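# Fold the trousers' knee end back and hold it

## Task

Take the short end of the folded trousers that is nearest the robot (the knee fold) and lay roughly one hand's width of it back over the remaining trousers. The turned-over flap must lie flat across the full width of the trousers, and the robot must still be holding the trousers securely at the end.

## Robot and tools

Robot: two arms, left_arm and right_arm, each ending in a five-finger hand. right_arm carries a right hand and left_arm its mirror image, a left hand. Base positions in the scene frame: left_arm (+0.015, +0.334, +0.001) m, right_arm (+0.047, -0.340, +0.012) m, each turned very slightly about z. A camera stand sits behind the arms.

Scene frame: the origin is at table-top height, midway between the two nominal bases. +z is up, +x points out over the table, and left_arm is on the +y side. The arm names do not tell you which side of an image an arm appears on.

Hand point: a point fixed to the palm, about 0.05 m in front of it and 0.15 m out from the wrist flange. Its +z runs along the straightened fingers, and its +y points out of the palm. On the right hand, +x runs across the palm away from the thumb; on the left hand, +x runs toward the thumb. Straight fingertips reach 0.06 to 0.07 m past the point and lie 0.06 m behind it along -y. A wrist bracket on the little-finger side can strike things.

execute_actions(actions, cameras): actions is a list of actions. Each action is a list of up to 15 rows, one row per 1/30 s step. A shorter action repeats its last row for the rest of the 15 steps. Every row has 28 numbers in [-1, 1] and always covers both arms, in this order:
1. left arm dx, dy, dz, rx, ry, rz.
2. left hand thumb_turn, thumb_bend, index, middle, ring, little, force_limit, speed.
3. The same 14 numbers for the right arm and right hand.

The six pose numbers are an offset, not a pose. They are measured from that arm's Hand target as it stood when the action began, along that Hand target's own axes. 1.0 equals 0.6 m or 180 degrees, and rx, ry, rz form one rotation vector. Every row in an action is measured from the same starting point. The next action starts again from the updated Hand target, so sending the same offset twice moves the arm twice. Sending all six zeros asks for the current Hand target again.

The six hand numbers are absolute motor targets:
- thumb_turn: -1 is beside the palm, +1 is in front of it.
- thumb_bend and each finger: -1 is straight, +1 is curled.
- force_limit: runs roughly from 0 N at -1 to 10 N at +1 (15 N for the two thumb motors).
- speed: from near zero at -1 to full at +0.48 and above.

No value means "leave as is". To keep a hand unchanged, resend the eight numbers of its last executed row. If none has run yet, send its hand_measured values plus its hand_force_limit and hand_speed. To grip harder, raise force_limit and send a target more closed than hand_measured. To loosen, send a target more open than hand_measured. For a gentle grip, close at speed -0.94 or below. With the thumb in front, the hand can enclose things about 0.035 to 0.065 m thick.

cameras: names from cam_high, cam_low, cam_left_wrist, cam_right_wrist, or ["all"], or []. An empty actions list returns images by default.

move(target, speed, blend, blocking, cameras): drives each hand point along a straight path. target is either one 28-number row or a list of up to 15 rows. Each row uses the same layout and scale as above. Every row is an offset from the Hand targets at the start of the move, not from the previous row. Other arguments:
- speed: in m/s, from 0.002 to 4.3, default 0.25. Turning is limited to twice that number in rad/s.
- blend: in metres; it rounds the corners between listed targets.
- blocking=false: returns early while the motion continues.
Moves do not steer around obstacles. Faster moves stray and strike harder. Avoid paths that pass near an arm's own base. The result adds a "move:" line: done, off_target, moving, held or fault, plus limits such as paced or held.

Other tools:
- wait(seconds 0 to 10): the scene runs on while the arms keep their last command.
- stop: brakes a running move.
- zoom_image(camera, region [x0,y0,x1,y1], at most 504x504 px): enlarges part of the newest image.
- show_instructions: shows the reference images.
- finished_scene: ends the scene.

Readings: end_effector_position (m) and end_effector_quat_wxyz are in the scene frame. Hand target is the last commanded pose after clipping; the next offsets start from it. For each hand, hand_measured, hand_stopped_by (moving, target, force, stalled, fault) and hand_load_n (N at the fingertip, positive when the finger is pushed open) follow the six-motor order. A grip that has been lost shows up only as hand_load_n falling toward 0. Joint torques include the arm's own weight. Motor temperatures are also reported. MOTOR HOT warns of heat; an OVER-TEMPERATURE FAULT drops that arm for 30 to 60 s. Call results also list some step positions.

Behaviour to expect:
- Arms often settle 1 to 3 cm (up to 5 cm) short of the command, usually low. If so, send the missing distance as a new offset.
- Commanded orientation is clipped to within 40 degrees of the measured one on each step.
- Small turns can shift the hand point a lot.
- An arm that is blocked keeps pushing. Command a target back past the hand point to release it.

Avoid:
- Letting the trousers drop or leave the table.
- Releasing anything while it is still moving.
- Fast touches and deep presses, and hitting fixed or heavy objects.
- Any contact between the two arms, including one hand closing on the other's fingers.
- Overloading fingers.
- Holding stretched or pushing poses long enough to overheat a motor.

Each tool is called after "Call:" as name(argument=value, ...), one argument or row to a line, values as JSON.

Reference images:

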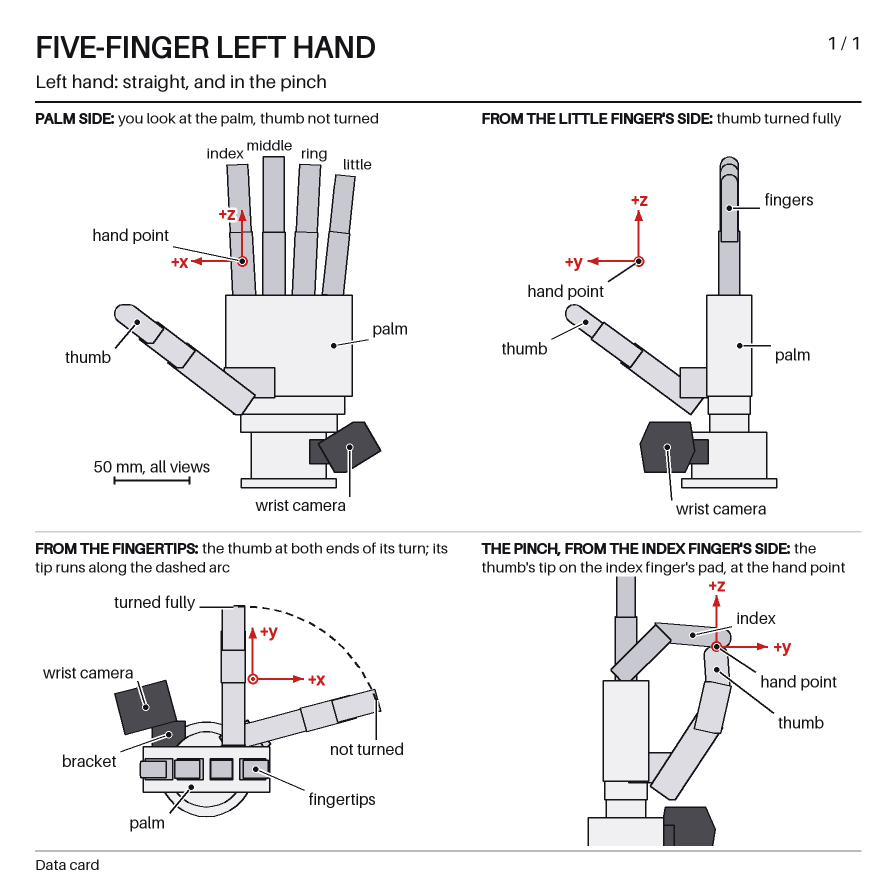

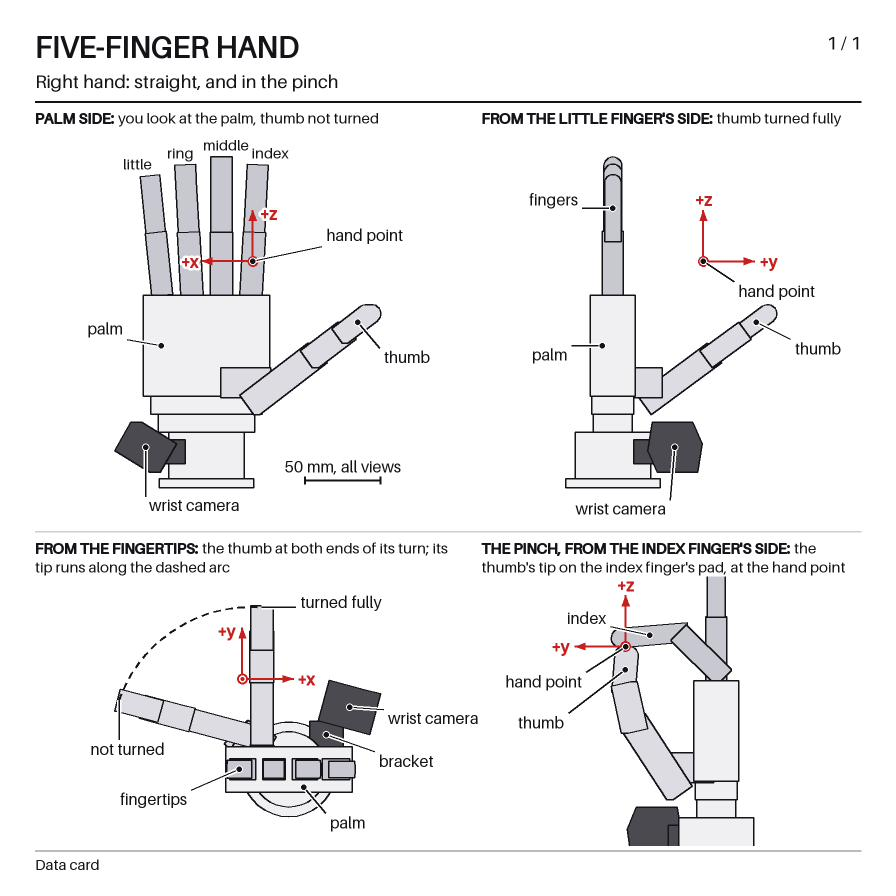

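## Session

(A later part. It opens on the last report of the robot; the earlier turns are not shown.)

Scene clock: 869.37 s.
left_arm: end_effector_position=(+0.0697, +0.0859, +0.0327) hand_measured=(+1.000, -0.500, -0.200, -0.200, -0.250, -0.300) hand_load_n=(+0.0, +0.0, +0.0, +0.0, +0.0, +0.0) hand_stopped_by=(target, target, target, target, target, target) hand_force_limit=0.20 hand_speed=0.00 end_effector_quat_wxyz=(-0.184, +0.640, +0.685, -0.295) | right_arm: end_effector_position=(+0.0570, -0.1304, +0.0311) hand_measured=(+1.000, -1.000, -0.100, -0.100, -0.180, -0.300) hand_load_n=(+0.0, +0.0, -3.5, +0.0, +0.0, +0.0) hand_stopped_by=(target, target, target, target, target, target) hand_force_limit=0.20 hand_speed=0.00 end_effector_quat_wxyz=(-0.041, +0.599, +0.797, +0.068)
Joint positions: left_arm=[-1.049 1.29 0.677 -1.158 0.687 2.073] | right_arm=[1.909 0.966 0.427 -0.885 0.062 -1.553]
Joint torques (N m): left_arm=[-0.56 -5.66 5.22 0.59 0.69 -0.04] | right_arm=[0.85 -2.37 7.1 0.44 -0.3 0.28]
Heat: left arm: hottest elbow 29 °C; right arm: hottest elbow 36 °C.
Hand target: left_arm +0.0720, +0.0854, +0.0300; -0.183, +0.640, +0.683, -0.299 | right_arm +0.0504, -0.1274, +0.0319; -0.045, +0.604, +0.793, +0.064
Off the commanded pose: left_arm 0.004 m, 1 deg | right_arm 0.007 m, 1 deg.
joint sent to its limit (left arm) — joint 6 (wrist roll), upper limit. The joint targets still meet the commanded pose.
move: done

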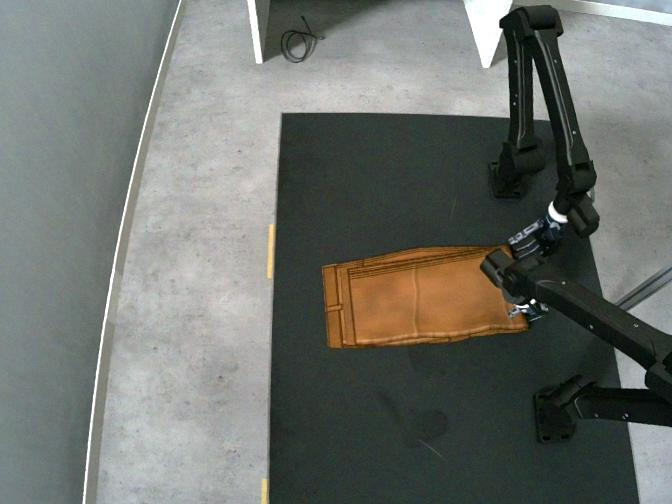

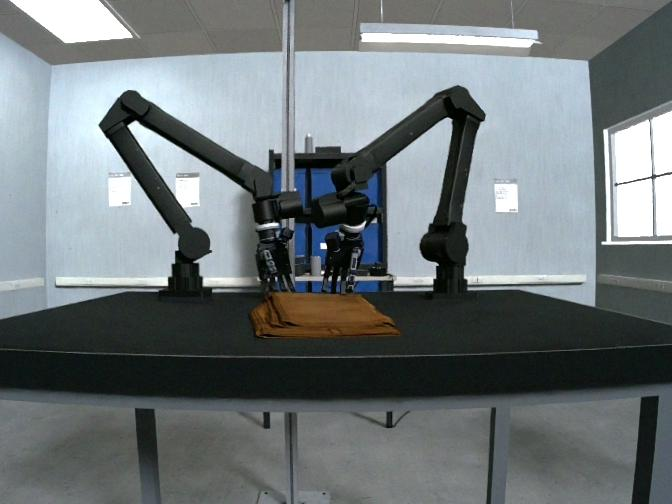

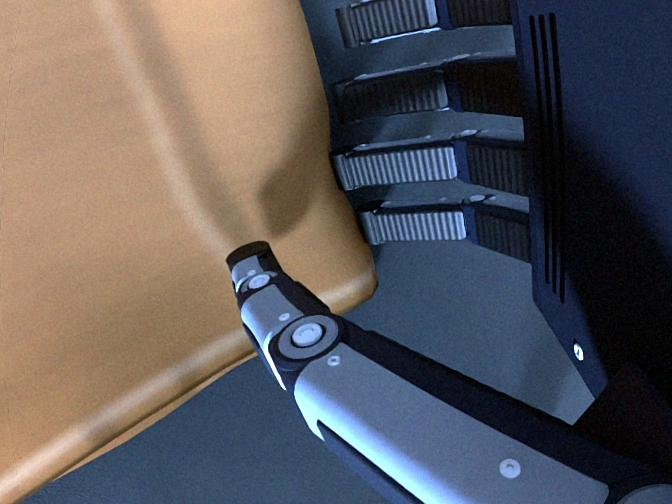

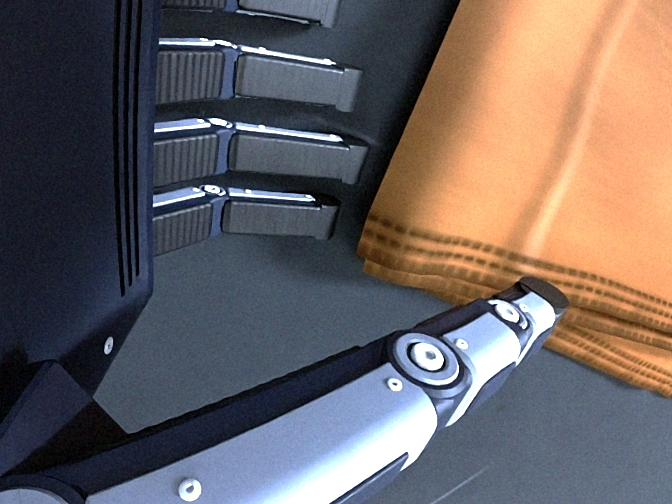

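Call:
move(
  target=[
    [0.0018,0.0087,0.0101,0,0,0,1,-0.5,-0.2,-0.2,-0.25,-0.3,0.2,0,0,0,0,0,0,0,1,-1,-0.1,-0.1,-0.18,-0.3,0.2,0],
    [0.0018,0.0087,0.0101,0,0,0,1,-0.2,0,0,-0.05,-0.1,0.2,-0.2,0,0,0,0,0,0,1,-1,-0.1,-0.1,-0.18,-0.3,0.2,0],
  ],
  speed=0.06,
  cameras=["cam_left_wrist","cam_low","cam_high"],
)

Call:
zoom_image(
  camera="cam_left_wrist",
  region=[160, 100, 540, 450],
)

Scene clock: 876.63 s.
left_arm: end_effector_position=(+0.0700, +0.0834, +0.0272) hand_measured=(+1.000, -0.200, +0.000, +0.000, -0.050, -0.100) hand_load_n=(+0.0, +0.0, +0.0, +0.0, +0.0, +0.0) hand_stopped_by=(target, target, target, target, target, target) hand_force_limit=0.20 hand_speed=-0.20 end_effector_quat_wxyz=(-0.180, +0.640, +0.684, -0.299) | right_arm: end_effector_position=(+0.0570, -0.1304, +0.0311) hand_measured=(+1.000, -1.000, -0.100, -0.100, -0.180, -0.300) hand_load_n=(+0.0, -0.5, -3.5, +0.5, +0.0, +0.0) hand_stopped_by=(target, target, target, target, target, target) hand_force_limit=0.20 hand_speed=0.00 end_effector_quat_wxyz=(-0.041, +0.599, +0.797, +0.068)
Joint positions: left_arm=[-1.049 1.299 0.669 -1.13 0.692 2.073] | right_arm=[1.909 0.966 0.427 -0.885 0.062 -1.553]
Joint torques (N m): left_arm=[-0.85 -4.6 5.01 0.5 0.55 -0.01] | right_arm=[0.73 -2.37 7.1 0.43 -0.29 0.29]
Heat: left arm: hottest elbow 29 °C; right arm: hottest elbow 36 °C.
Hand target: left_arm +0.0721, +0.0854, +0.0220; -0.183, +0.640, +0.683, -0.299 | right_arm +0.0504, -0.1274, +0.0319; -0.045, +0.604, +0.793, +0.064
Off the commanded pose: left_arm 0.006 m, 0 deg | right_arm 0.007 m, 1 deg.
joint sent to its limit (left arm) — joint 6 (wrist roll), upper limit. The joint targets still meet the commanded pose.
move: done
Images, in order (width x height): cam_high 672x504, cam_low 672x504, cam_left_wrist 672x504.

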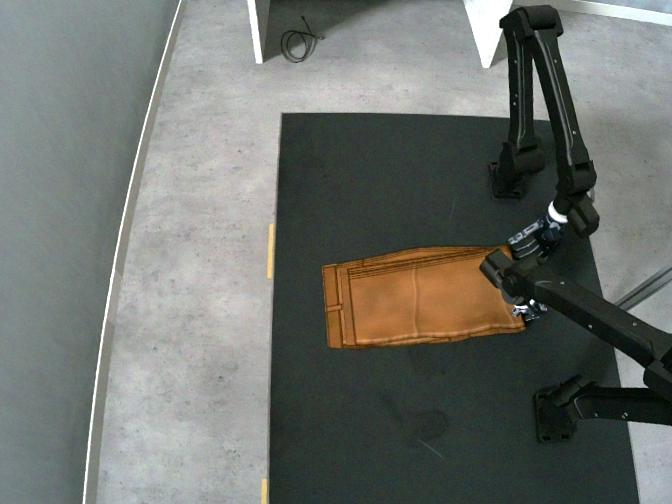

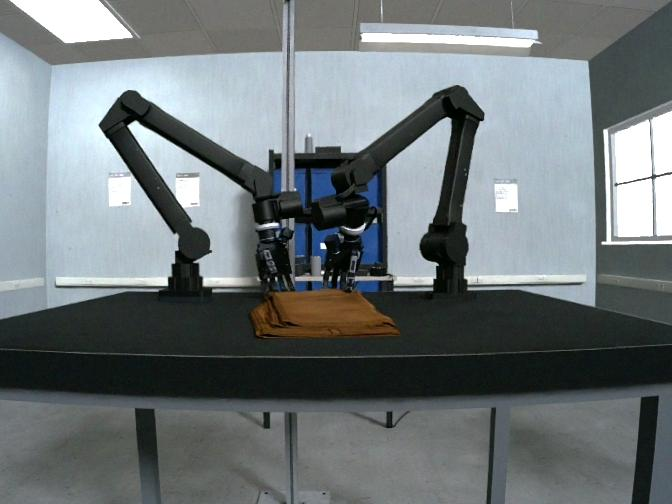

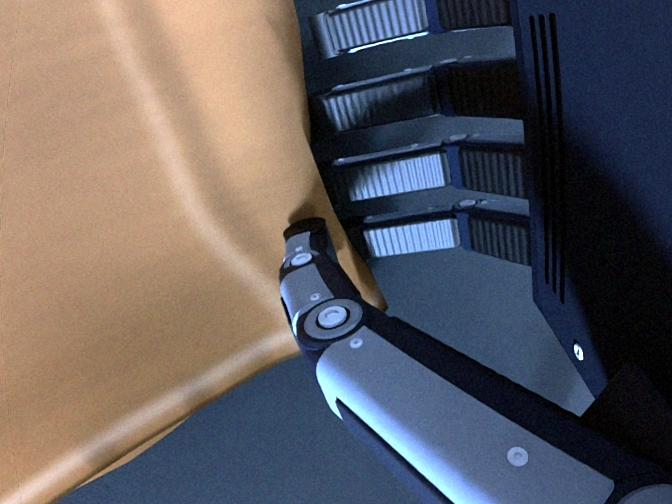

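Scaled by 1.326 from the camera's 672x504 image, which has a finer 960x720 frame.

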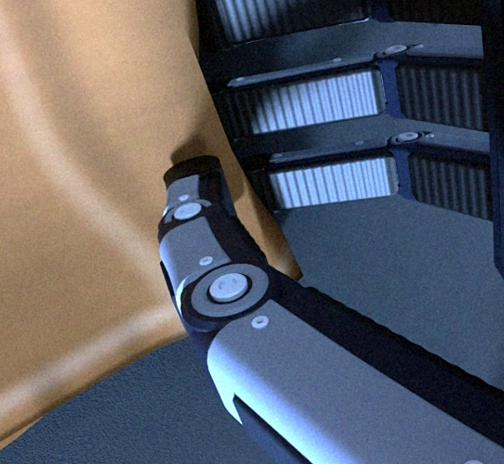

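Call:
move(
  target=[
    [0,0,0,0,0,0,1,0.15,0.25,0.25,0.2,0.15,0.3,-0.3,0,0,0,0,0,0,1,-1,-0.1,-0.1,-0.18,-0.3,0.2,0],
  ],
  speed=0.06,
  cameras=["cam_left_wrist"],
)

Call:
zoom_image(
  camera="cam_left_wrist",
  region=[160, 100, 540, 450],
)

Scene clock: 882.13 s.
left_arm: end_effector_position=(+0.0701, +0.0832, +0.0272) hand_measured=(+1.000, -0.078, +0.230, +0.184, +0.200, +0.150) hand_load_n=(-2.5, +11.0, +17.5, +7.0, +0.5, +0.0) hand_stopped_by=(target, force, force, force, target, target) hand_force_limit=0.30 hand_speed=-0.30 end_effector_quat_wxyz=(-0.180, +0.641, +0.684, -0.299) | right_arm: end_effector_position=(+0.0570, -0.1304, +0.0311) hand_measured=(+1.000, -1.000, -0.100, -0.100, -0.180, -0.300) hand_load_n=(+0.0, +0.0, -3.5, +0.0, +0.0, +0.0) hand_stopped_by=(target, target, target, target, target, target) hand_force_limit=0.20 hand_speed=0.00 end_effector_quat_wxyz=(-0.041, +0.599, +0.797, +0.068)
Joint positions: left_arm=[-1.049 1.299 0.669 -1.129 0.692 2.073] | right_arm=[1.909 0.966 0.427 -0.885 0.062 -1.553]
Joint torques (N m): left_arm=[-0.62 -5.48 5.09 0.5 0.52 -0.04] | right_arm=[0.85 -2.37 7.1 0.42 -0.3 0.28]
Heat: left arm: hottest elbow 29 °C; right arm: hottest elbow 36 °C.
Hand target: left_arm +0.0721, +0.0854, +0.0220; -0.183, +0.640, +0.683, -0.299 | right_arm +0.0504, -0.1274, +0.0319; -0.045, +0.604, +0.793, +0.064
Off the commanded pose: left_arm 0.006 m, 0 deg | right_arm 0.007 m, 1 deg.
joint sent to its limit (left arm) — joint 6 (wrist roll), upper limit. The joint targets still meet the commanded pose.
move: done
Images, in order (width x height): cam_left_wrist 672x504.

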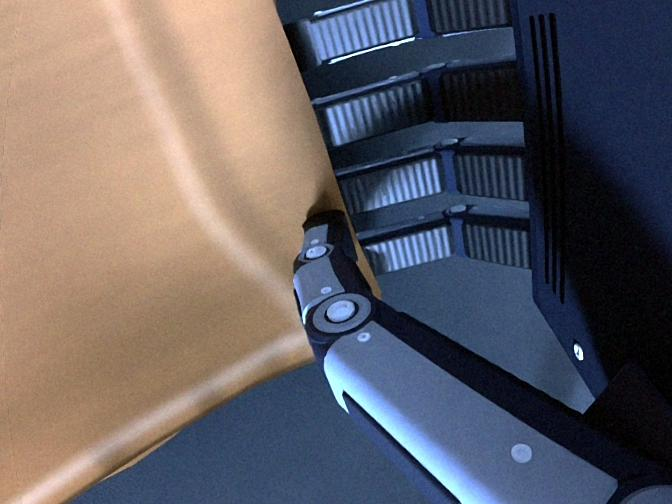

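Scaled by 1.326 from the camera's 672x504 image, which has a finer 960x720 frame.

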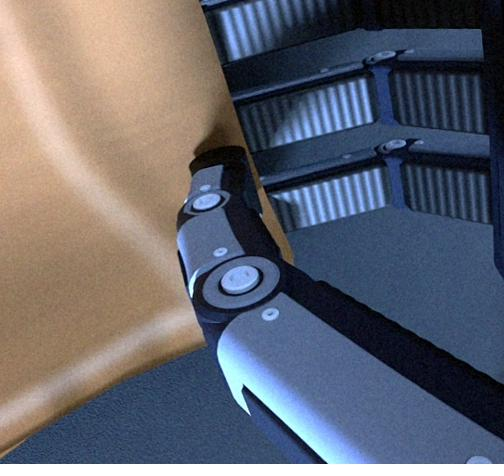

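Call:
move(
  target=[
    [-0.0078,-0.0375,-0.044,0,0,0,1,0.15,0.25,0.25,0.2,0.15,0.3,-0.3,0,0,0,0,0,0,1,-1,-0.1,-0.1,-0.18,-0.3,0.2,0],
  ],
  speed=0.06,
  cameras=["all"],
)

Call:
zoom_image(
  camera="cam_right_wrist",
  region=[250, 0, 672, 350],
)

Call:
zoom_image(
  camera="cam_low",
  region=[220, 200, 430, 350],
)

Scene clock: 888.13 s.
left_arm: end_effector_position=(+0.0636, +0.0957, +0.0458) hand_measured=(+1.000, -0.078, +0.230, +0.184, +0.200, +0.150) hand_load_n=(-2.5, +11.0, +17.0, +6.5, +0.0, +0.0) hand_stopped_by=(target, force, force, force, target, target) hand_force_limit=0.30 hand_speed=-0.30 end_effector_quat_wxyz=(-0.194, +0.636, +0.687, -0.293) | right_arm: end_effector_position=(+0.0570, -0.1304, +0.0311) hand_measured=(+1.000, -1.000, -0.100, -0.100, -0.180, -0.300) hand_load_n=(+0.0, +0.0, -3.5, +0.0, +0.0, +0.0) hand_stopped_by=(target, target, target, target, target, target) hand_force_limit=0.20 hand_speed=0.00 end_effector_quat_wxyz=(-0.041, +0.599, +0.797, +0.068)
Joint positions: left_arm=[-1.049 1.251 0.681 -1.223 0.69 2.074] | right_arm=[1.909 0.966 0.427 -0.885 0.062 -1.553]
Joint torques (N m): left_arm=[-0.91 -6.18 8.02 -0.55 0.55 -0.03] | right_arm=[0.85 -2.37 7.09 0.43 -0.3 0.29]
Heat: left arm: hottest elbow 29 °C; right arm: hottest elbow 36 °C.
Hand target: left_arm +0.0720, +0.0854, +0.0570; -0.183, +0.640, +0.683, -0.299 | right_arm +0.0504, -0.1274, +0.0319; -0.045, +0.604, +0.793, +0.064
Off the commanded pose: left_arm 0.018 m, 2 deg | right_arm 0.007 m, 1 deg.
joint sent to its limit (left arm) — joint 6 (wrist roll), upper limit. The joint targets still meet the commanded pose.
move: off_target (left_arm)

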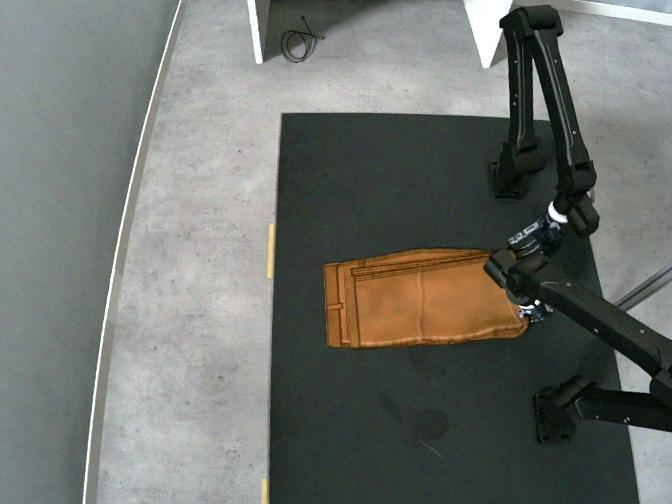

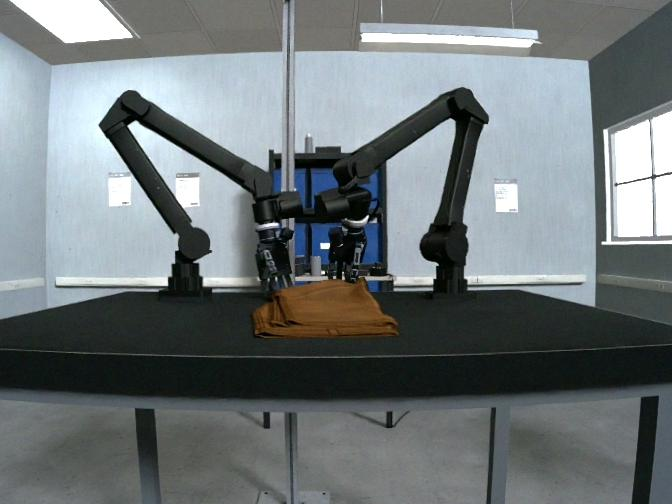

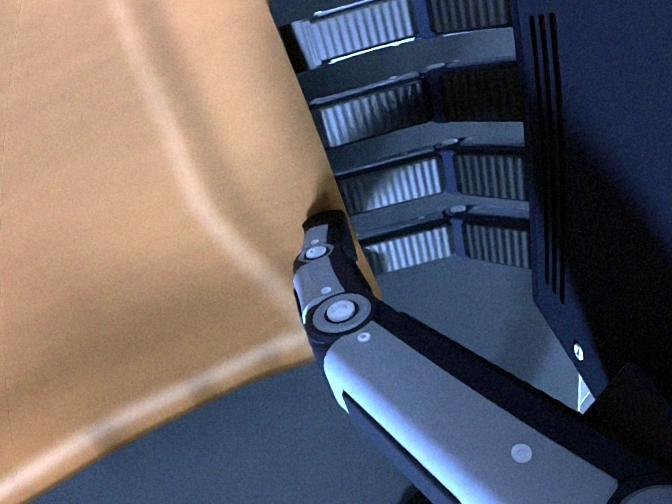

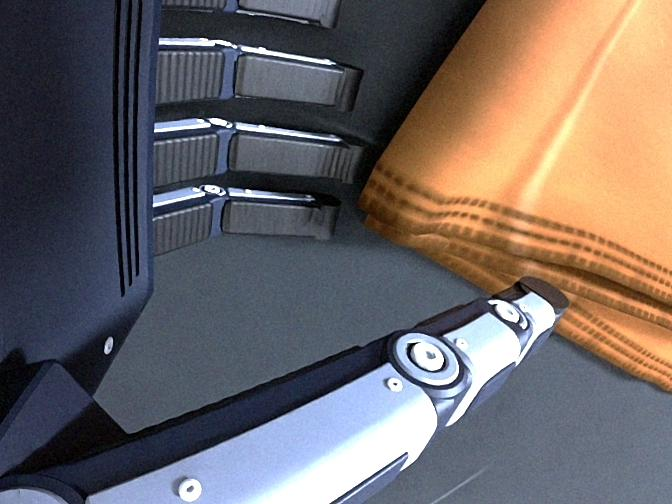

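Scaled by 1.194 from the camera's 672x504 image, which has a finer 960x720 frame.

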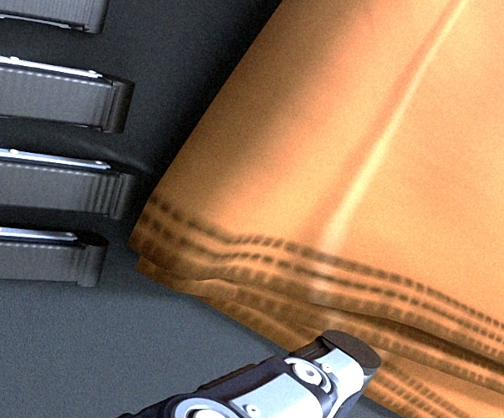

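Scaled by 2.400 from the camera's 672x504 image, which has a finer 960x720 frame.

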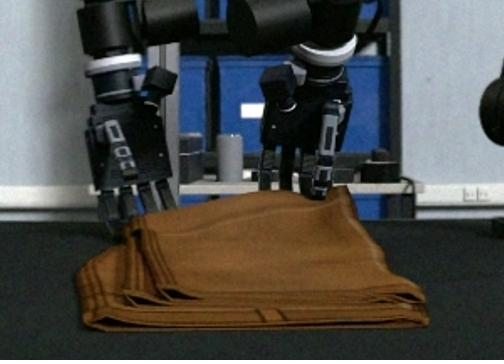

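Call:
move(
  target=[
    [0,0,0,0,0,0,1,0.15,0.25,0.25,0.2,0.15,0.3,-0.3,0.0287,-0.0008,-0.0848,0.2196,0.0353,0.1191,1,-0.5,-0.2,-0.2,-0.25,-0.3,0.2,0],
    [0,0,0,0,0,0,1,0.15,0.25,0.25,0.2,0.15,0.3,-0.3,0.017,0.0695,-0.0752,0.2196,0.0353,0.1191,1,-0.5,-0.2,-0.2,-0.25,-0.3,0.2,0],
  ],
  speed=0.12,
  cameras=["all"],
)

Call:
zoom_image(
  camera="cam_high",
  region=[460, 200, 620, 380],
)

Scene clock: 913.43 s.
left_arm: end_effector_position=(+0.0636, +0.0957, +0.0458) hand_measured=(+1.000, -0.078, +0.230, +0.184, +0.200, +0.150) hand_load_n=(-2.5, +11.0, +17.0, +6.5, +0.0, +0.0) hand_stopped_by=(target, force, force, force, target, target) hand_force_limit=0.30 hand_speed=-0.30 end_effector_quat_wxyz=(-0.194, +0.636, +0.687, -0.293) | right_arm: end_effector_position=(+0.0656, -0.1360, +0.0657) hand_measured=(+1.000, -0.500, -0.198, -0.200, -0.250, -0.300) hand_load_n=(+0.0, +0.0, +0.0, +0.0, +0.0, +0.0) hand_stopped_by=(target, target, target, target, target, target) hand_force_limit=0.20 hand_speed=0.00 end_effector_quat_wxyz=(-0.285, +0.701, +0.621, -0.204)
Joint positions: left_arm=[-1.049 1.251 0.681 -1.223 0.69 2.074] | right_arm=[1.156 1.109 0.6 -1.254 -0.695 -1.97]
Joint torques (N m): left_arm=[-0.26 -5.77 8.09 -0.4 0.57 -0.03] | right_arm=[0.32 -5.89 6.01 -0.35 -0.62 0.05]
Heat: left arm: hottest elbow 32 °C; right arm: hottest elbow 36 °C.
Hand target: left_arm +0.0720, +0.0854, +0.0570; -0.183, +0.640, +0.683, -0.299 | right_arm +0.0643, -0.1337, +0.0685; -0.287, +0.698, +0.625, -0.200 (not the last commanded pose)
Off the commanded pose: left_arm 0.017 m, 2 deg | right_arm 0.034 m, 4 deg.
joint sent to its limit (left arm) — joint 6 (wrist roll), upper limit. The joint targets still meet the commanded pose.
move: held (right_arm; a check stopped the path), off_target (left_arm); limits=held
pose unreachable (right arm): on one or more control steps of this call, first in action 0 (counted from 0), this arm could not follow its commanded pose, so it was not sent that pose on those steps. It may still have moved: this result reports where it is.
cause: moving toward the commanded pose would bring a part of the arm too close to another arm (a part of this arm just beyond joint 4 (wrist pitch) and a part of the left arm just beyond its joint 4 (wrist pitch), along the way the arms are being sent, or toward where that arm still pushes).

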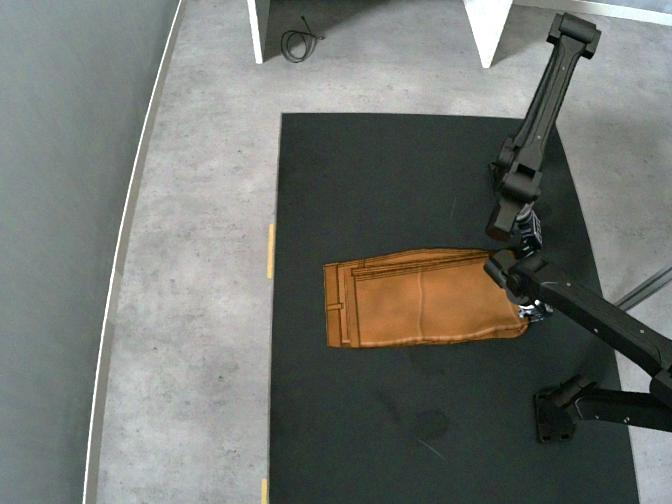

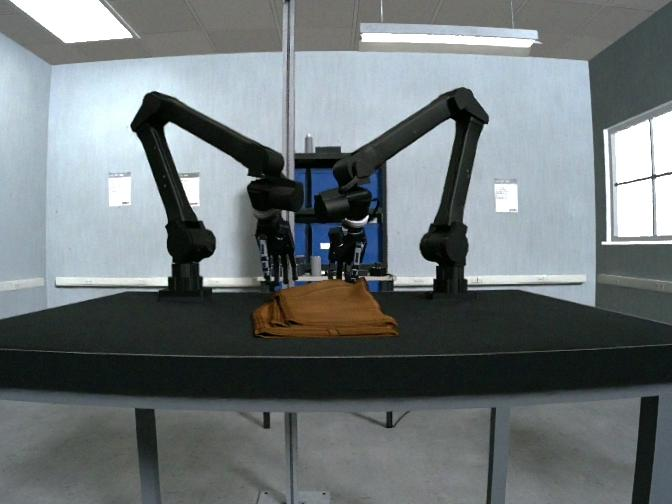

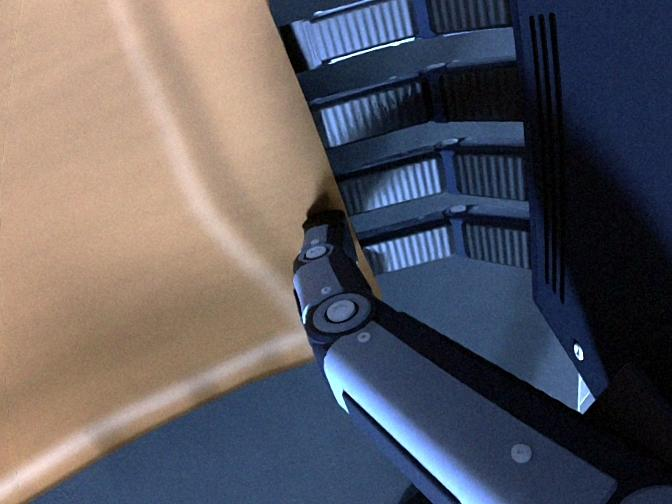

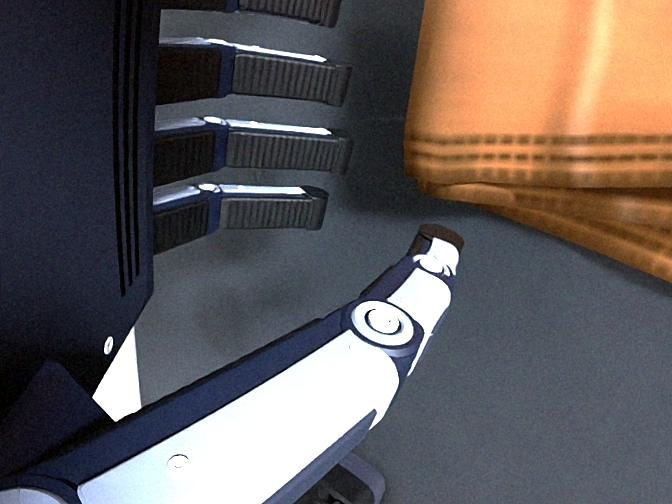

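Scaled by 2.800 from the camera's 672x504 image, which has a finer 960x720 frame.

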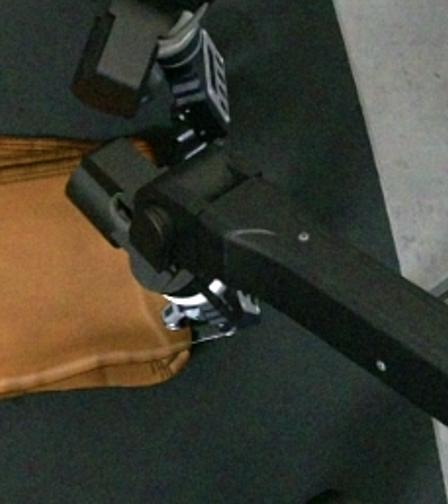

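Call:
move(
  target=[
    [0,0,0,0,0,0,1,0.15,0.25,0.25,0.2,0.15,0.3,-0.3,-0.0252,-0.0102,-0.0193,-0.0593,0.0708,-0.0875,1,-0.5,-0.2,-0.3,-0.45,-0.5,0.2,0],
    [0,0,0,0,0,0,1,0.15,0.25,0.25,0.2,0.15,0.3,-0.3,0.0275,0.0142,-0.0235,-0.0593,0.0708,-0.0875,1,-0.5,-0.2,-0.3,-0.45,-0.5,0.2,0],
  ],
  speed=0.12,
  cameras=["all"],
)

Call:
zoom_image(
  camera="cam_high",
  region=[460, 200, 620, 380],
)

Scene clock: 959.33 s.
left_arm: end_effector_position=(+0.0636, +0.0957, +0.0458) hand_measured=(+1.000, -0.078, +0.230, +0.184, +0.200, +0.150) hand_load_n=(-2.5, +11.0, +17.0, +7.0, +0.0, +0.0) hand_stopped_by=(target, force, force, force, target, target) hand_force_limit=0.30 hand_speed=-0.30 end_effector_quat_wxyz=(-0.194, +0.636, +0.687, -0.293) | right_arm: end_effector_position=(+0.0716, -0.1410, +0.0571) hand_measured=(+1.000, -0.500, -0.198, -0.300, -0.450, -0.500) hand_load_n=(+0.0, +0.0, +0.0, +0.0, +0.0, +0.0) hand_stopped_by=(target, target, target, target, target, target) hand_force_limit=0.20 hand_speed=0.00 end_effector_quat_wxyz=(-0.302, +0.656, +0.690, -0.051)
Joint positions: left_arm=[-1.049 1.251 0.681 -1.223 0.69 2.074] | right_arm=[1.203 0.784 0.433 -1.084 -0.61 -1.98]
Joint torques (N m): left_arm=[-0.5 -5.36 7.98 -0.4 0.55 -0.05] | right_arm=[-1.38 -2.2 9.73 0.9 -0.56 -0.16]
Heat: left arm: hottest elbow 35 °C; right arm: hottest elbow 33 °C.
Hand target: left_arm +0.0720, +0.0854, +0.0570; -0.183, +0.640, +0.683, -0.299 | right_arm +0.0821, -0.1201, +0.0749; -0.313, +0.647, +0.694, -0.022
Off the commanded pose: left_arm 0.017 m, 2 deg | right_arm 0.029 m, 4 deg.
joint sent to its limit (left arm) — joint 6 (wrist roll), upper limit. The joint targets still meet the commanded pose.
move: off_target (left_arm, right_arm)

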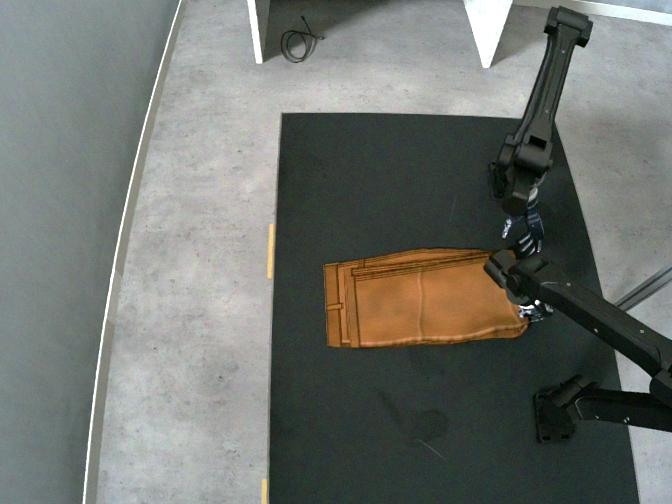

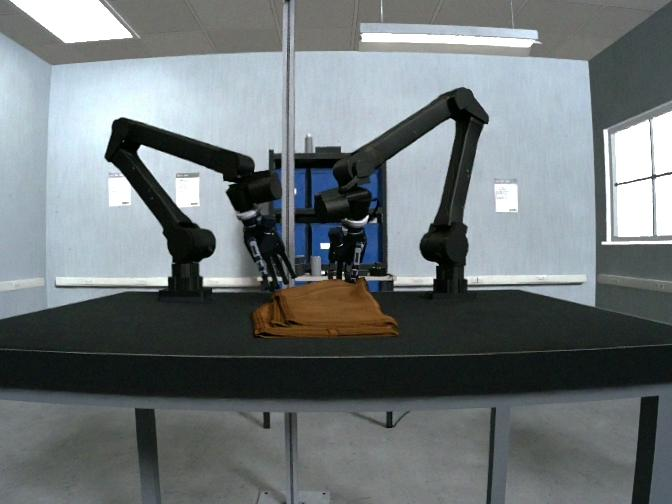

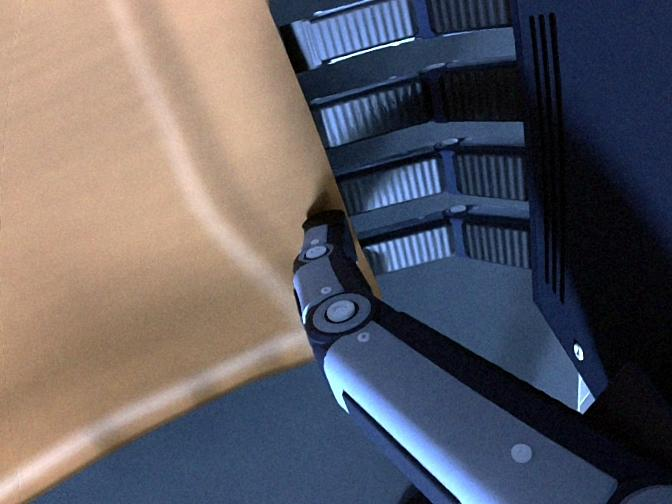

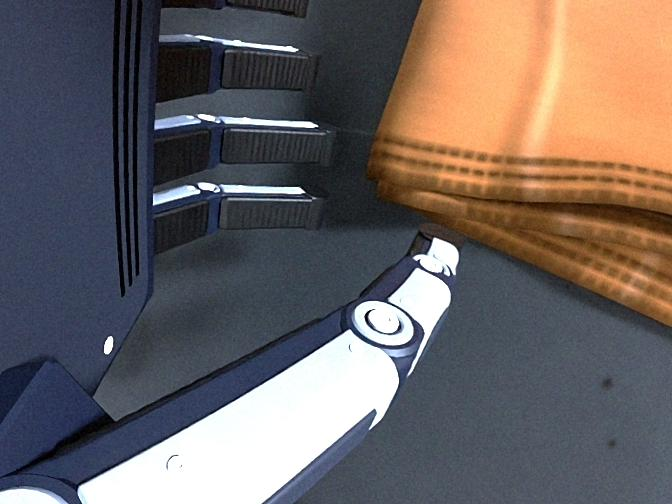

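Scaled by 2.800 from the camera's 672x504 image, which has a finer 960x720 frame.

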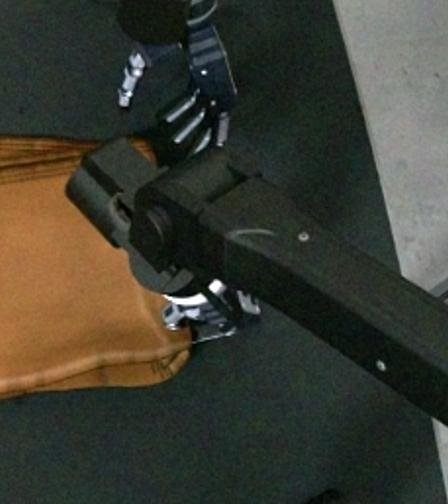

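Call:
move(
  target=[
    [0,0,0,0,0,0,1,0.15,0.25,0.25,0.2,0.15,0.3,-0.3,0.046,0.0168,0.014,0,0,0,1,-0.5,-0.2,-0.3,-0.45,-0.5,0.2,0],
  ],
  speed=0.1,
  cameras=["cam_right_wrist","cam_low"],
)

Scene clock: 970.17 s.
left_arm: end_effector_position=(+0.0636, +0.0957, +0.0458) hand_measured=(+1.000, -0.078, +0.230, +0.184, +0.200, +0.150) hand_load_n=(-2.5, +11.0, +17.0, +6.5, +0.0, +0.0) hand_stopped_by=(target, force, force, force, target, target) hand_force_limit=0.30 hand_speed=-0.30 end_effector_quat_wxyz=(-0.194, +0.636, +0.687, -0.293) | right_arm: end_effector_position=(+0.0818, -0.1131, +0.0568) hand_measured=(+1.000, -0.500, -0.198, -0.300, -0.450, -0.500) hand_load_n=(+0.0, +0.0, +0.0, +0.0, +0.0, +0.0) hand_stopped_by=(target, target, target, target, target, target) hand_force_limit=0.20 hand_speed=0.00 end_effector_quat_wxyz=(-0.305, +0.656, +0.689, -0.045)
Joint positions: left_arm=[-1.049 1.251 0.681 -1.223 0.69 2.074] | right_arm=[1.21 0.888 0.474 -0.999 -0.61 -1.966]
Joint torques (N m): left_arm=[-0.38 -6.12 7.92 -0.49 0.55 0.01] | right_arm=[0.79 -2.61 10.03 0.96 -0.42 0.11]
Heat: left arm: hottest elbow 35 °C; right arm: hottest elbow 36 °C.
Hand target: left_arm +0.0720, +0.0854, +0.0570; -0.183, +0.640, +0.683, -0.299 | right_arm +0.0880, -0.0902, +0.0749; -0.313, +0.647, +0.694, -0.023
Off the commanded pose: left_arm 0.017 m, 2 deg | right_arm 0.030 m, 3 deg.
joint sent to its limit (left arm) — joint 6 (wrist roll), upper limit. The joint targets still meet the commanded pose.
move: off_target (left_arm, right_arm)
Images, in order (width x height): cam_low 672x504, cam_right_wrist 672x504.

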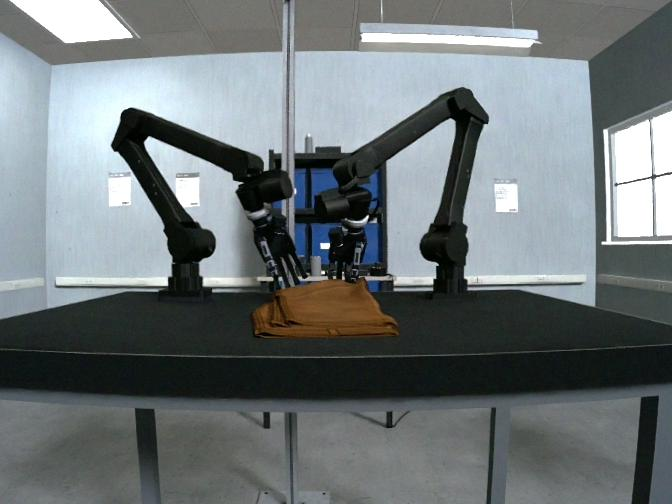

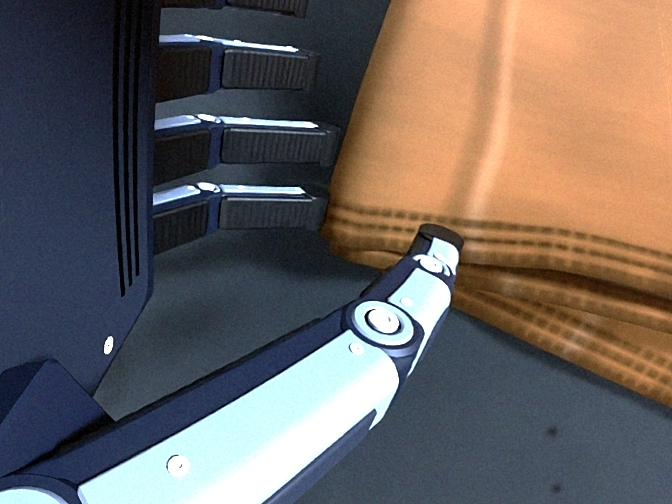

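Call:
move(
  target=[
    [0,0,0,0,0,0,1,0.15,0.25,0.25,0.2,0.15,0.3,-0.3,-0.0023,0.0087,0.0378,0,0,0,1,-0.5,-0.2,-0.3,-0.45,-0.5,0.2,0],
  ],
  speed=0.06,
  cameras=["cam_right_wrist","cam_low"],
)

Call:
zoom_image(
  camera="cam_right_wrist",
  region=[160, 100, 540, 400],
)

Scene clock: 978.63 s.
left_arm: end_effector_position=(+0.0636, +0.0957, +0.0458) hand_measured=(+1.000, -0.078, +0.230, +0.184, +0.200, +0.150) hand_load_n=(-2.5, +11.0, +17.0, +7.0, +0.5, +0.0) hand_stopped_by=(target, force, force, force, target, target) hand_force_limit=0.30 hand_speed=-0.30 end_effector_quat_wxyz=(-0.194, +0.636, +0.687, -0.293) | right_arm: end_effector_position=(+0.0819, -0.0910, +0.0499) hand_measured=(+1.000, -0.500, -0.198, -0.300, -0.450, -0.500) hand_load_n=(+0.0, +0.0, +0.0, +0.0, +0.0, +0.0) hand_stopped_by=(target, target, target, target, target, target) hand_force_limit=0.20 hand_speed=0.00 end_effector_quat_wxyz=(-0.311, +0.651, +0.692, -0.029)
Joint positions: left_arm=[-1.049 1.251 0.681 -1.223 0.69 2.074] | right_arm=[1.251 0.94 0.474 -0.886 -0.6 -1.918]
Joint torques (N m): left_arm=[-0.44 -5.71 7.95 -0.47 0.58 -0.02] | right_arm=[0.73 -3.14 7.45 1.09 -0.4 0.08]
Heat: left arm: hottest elbow 35 °C; right arm: hottest elbow 36 °C.
Hand target: left_arm +0.0720, +0.0854, +0.0570; -0.183, +0.640, +0.683, -0.299 | right_arm +0.0820, -0.0821, +0.0539; -0.313, +0.647, +0.695, -0.022
Off the commanded pose: left_arm 0.017 m, 2 deg | right_arm 0.010 m, 1 deg.
joint sent to its limit (left arm) — joint 6 (wrist roll), upper limit. The joint targets still meet the commanded pose.
move: off_target (left_arm)
Images, in order (width x height): cam_low 672x504, cam_right_wrist 672x504.

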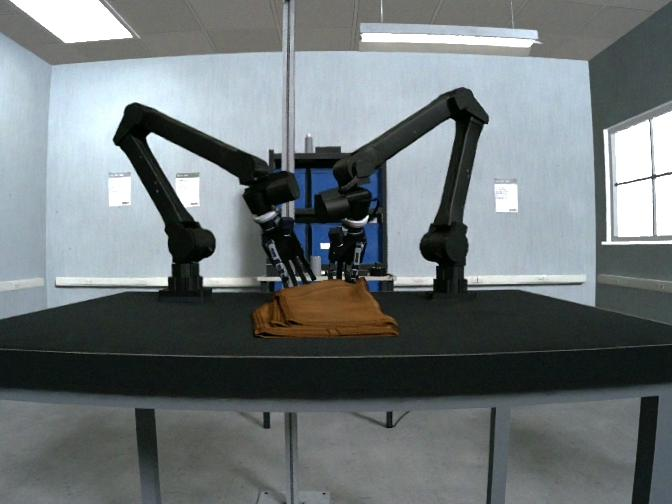

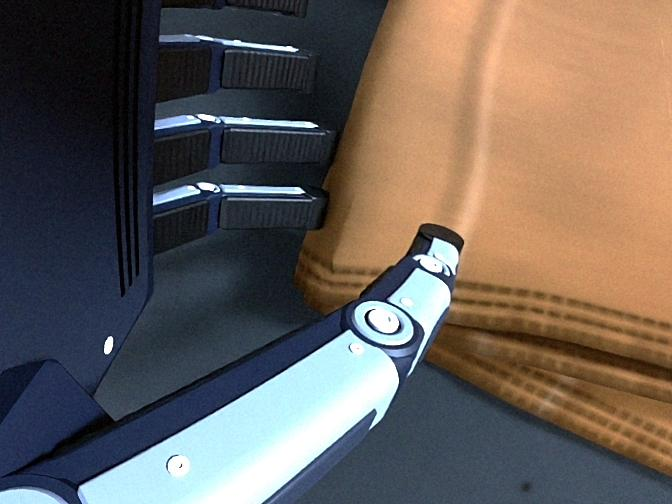

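Scaled by 1.326 from the camera's 672x504 image, which has a finer 960x720 frame.

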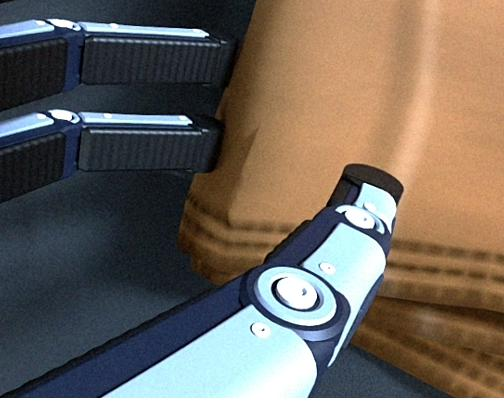

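Call:
move(
  target=[
    [0,0,0,0,0,0,1,0.15,0.25,0.25,0.2,0.15,0.3,-0.3,-0.0133,-0.0317,0.0105,0,0,0,1,-0.5,-0.2,-0.3,-0.45,-0.5,0.2,0],
    [0,0,0,0,0,0,1,0.15,0.25,0.25,0.2,0.15,0.3,-0.3,-0.0255,-0.0187,0.0347,0,0,0,1,-0.5,-0.2,-0.3,-0.45,-0.5,0.2,0],
  ],
  speed=0.06,
  cameras=["cam_right_wrist","cam_high"],
)

Call:
zoom_image(
  camera="cam_right_wrist",
  region=[160, 100, 540, 400],
)

Scene clock: 987.93 s.
left_arm: end_effector_position=(+0.0636, +0.0957, +0.0458) hand_measured=(+1.000, -0.078, +0.230, +0.184, +0.200, +0.150) hand_load_n=(-2.5, +11.0, +17.0, +6.5, +0.0, +0.0) hand_stopped_by=(target, force, force, force, target, target) hand_force_limit=0.30 hand_speed=-0.30 end_effector_quat_wxyz=(-0.194, +0.636, +0.687, -0.293) | right_arm: end_effector_position=(+0.0635, -0.0952, +0.0350) hand_measured=(+1.000, -0.500, -0.198, -0.300, -0.450, -0.500) hand_load_n=(+0.0, +0.0, +0.0, +0.0, +0.0, +0.0) hand_stopped_by=(target, target, target, target, target, target) hand_force_limit=0.20 hand_speed=0.00 end_effector_quat_wxyz=(-0.311, +0.650, +0.693, -0.025)
Joint positions: left_arm=[-1.049 1.251 0.681 -1.223 0.69 2.074] | right_arm=[1.331 0.912 0.413 -0.792 -0.578 -1.825]
Joint torques (N m): left_arm=[-0.56 -6.07 8.09 -0.58 0.57 -0.04] | right_arm=[0.73 -2.73 6.74 1.2 -0.39 0.09]
Heat: left arm: hottest elbow 36 °C; right arm: hottest elbow 35 °C.
Hand target: left_arm +0.0720, +0.0854, +0.0570; -0.183, +0.640, +0.683, -0.299 | right_arm +0.0619, -0.0900, +0.0359; -0.313, +0.647, +0.695, -0.022
Off the commanded pose: left_arm 0.017 m, 2 deg | right_arm 0.005 m, 0 deg.
joint sent to its limit (left arm) — joint 6 (wrist roll), upper limit. The joint targets still meet the commanded pose.
move: off_target (left_arm)
Images, in order (width x height): cam_high 672x504, cam_right_wrist 672x504.

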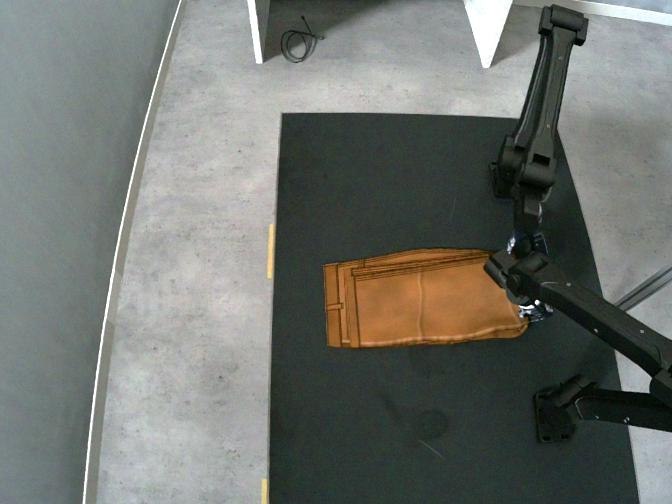

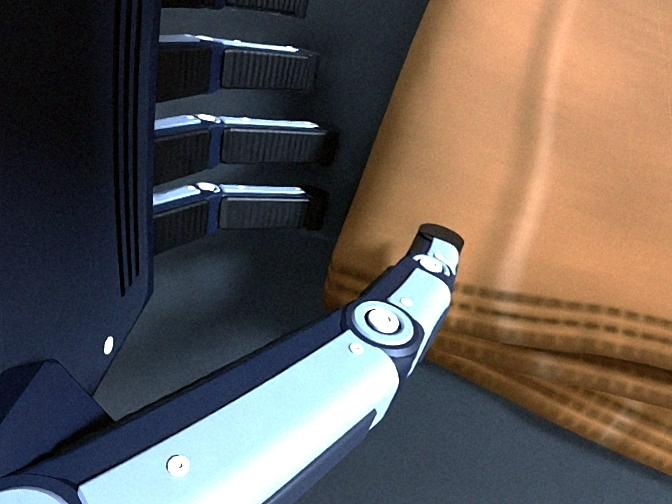

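Scaled by 1.326 from the camera's 672x504 image, which has a finer 960x720 frame.

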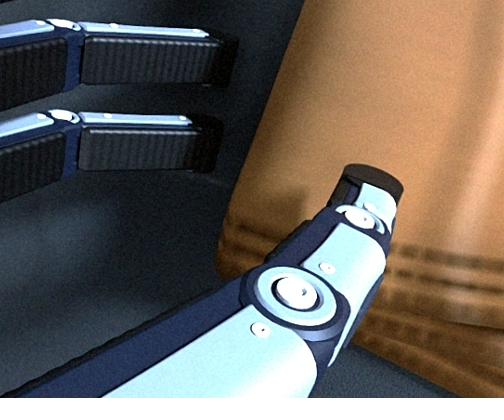

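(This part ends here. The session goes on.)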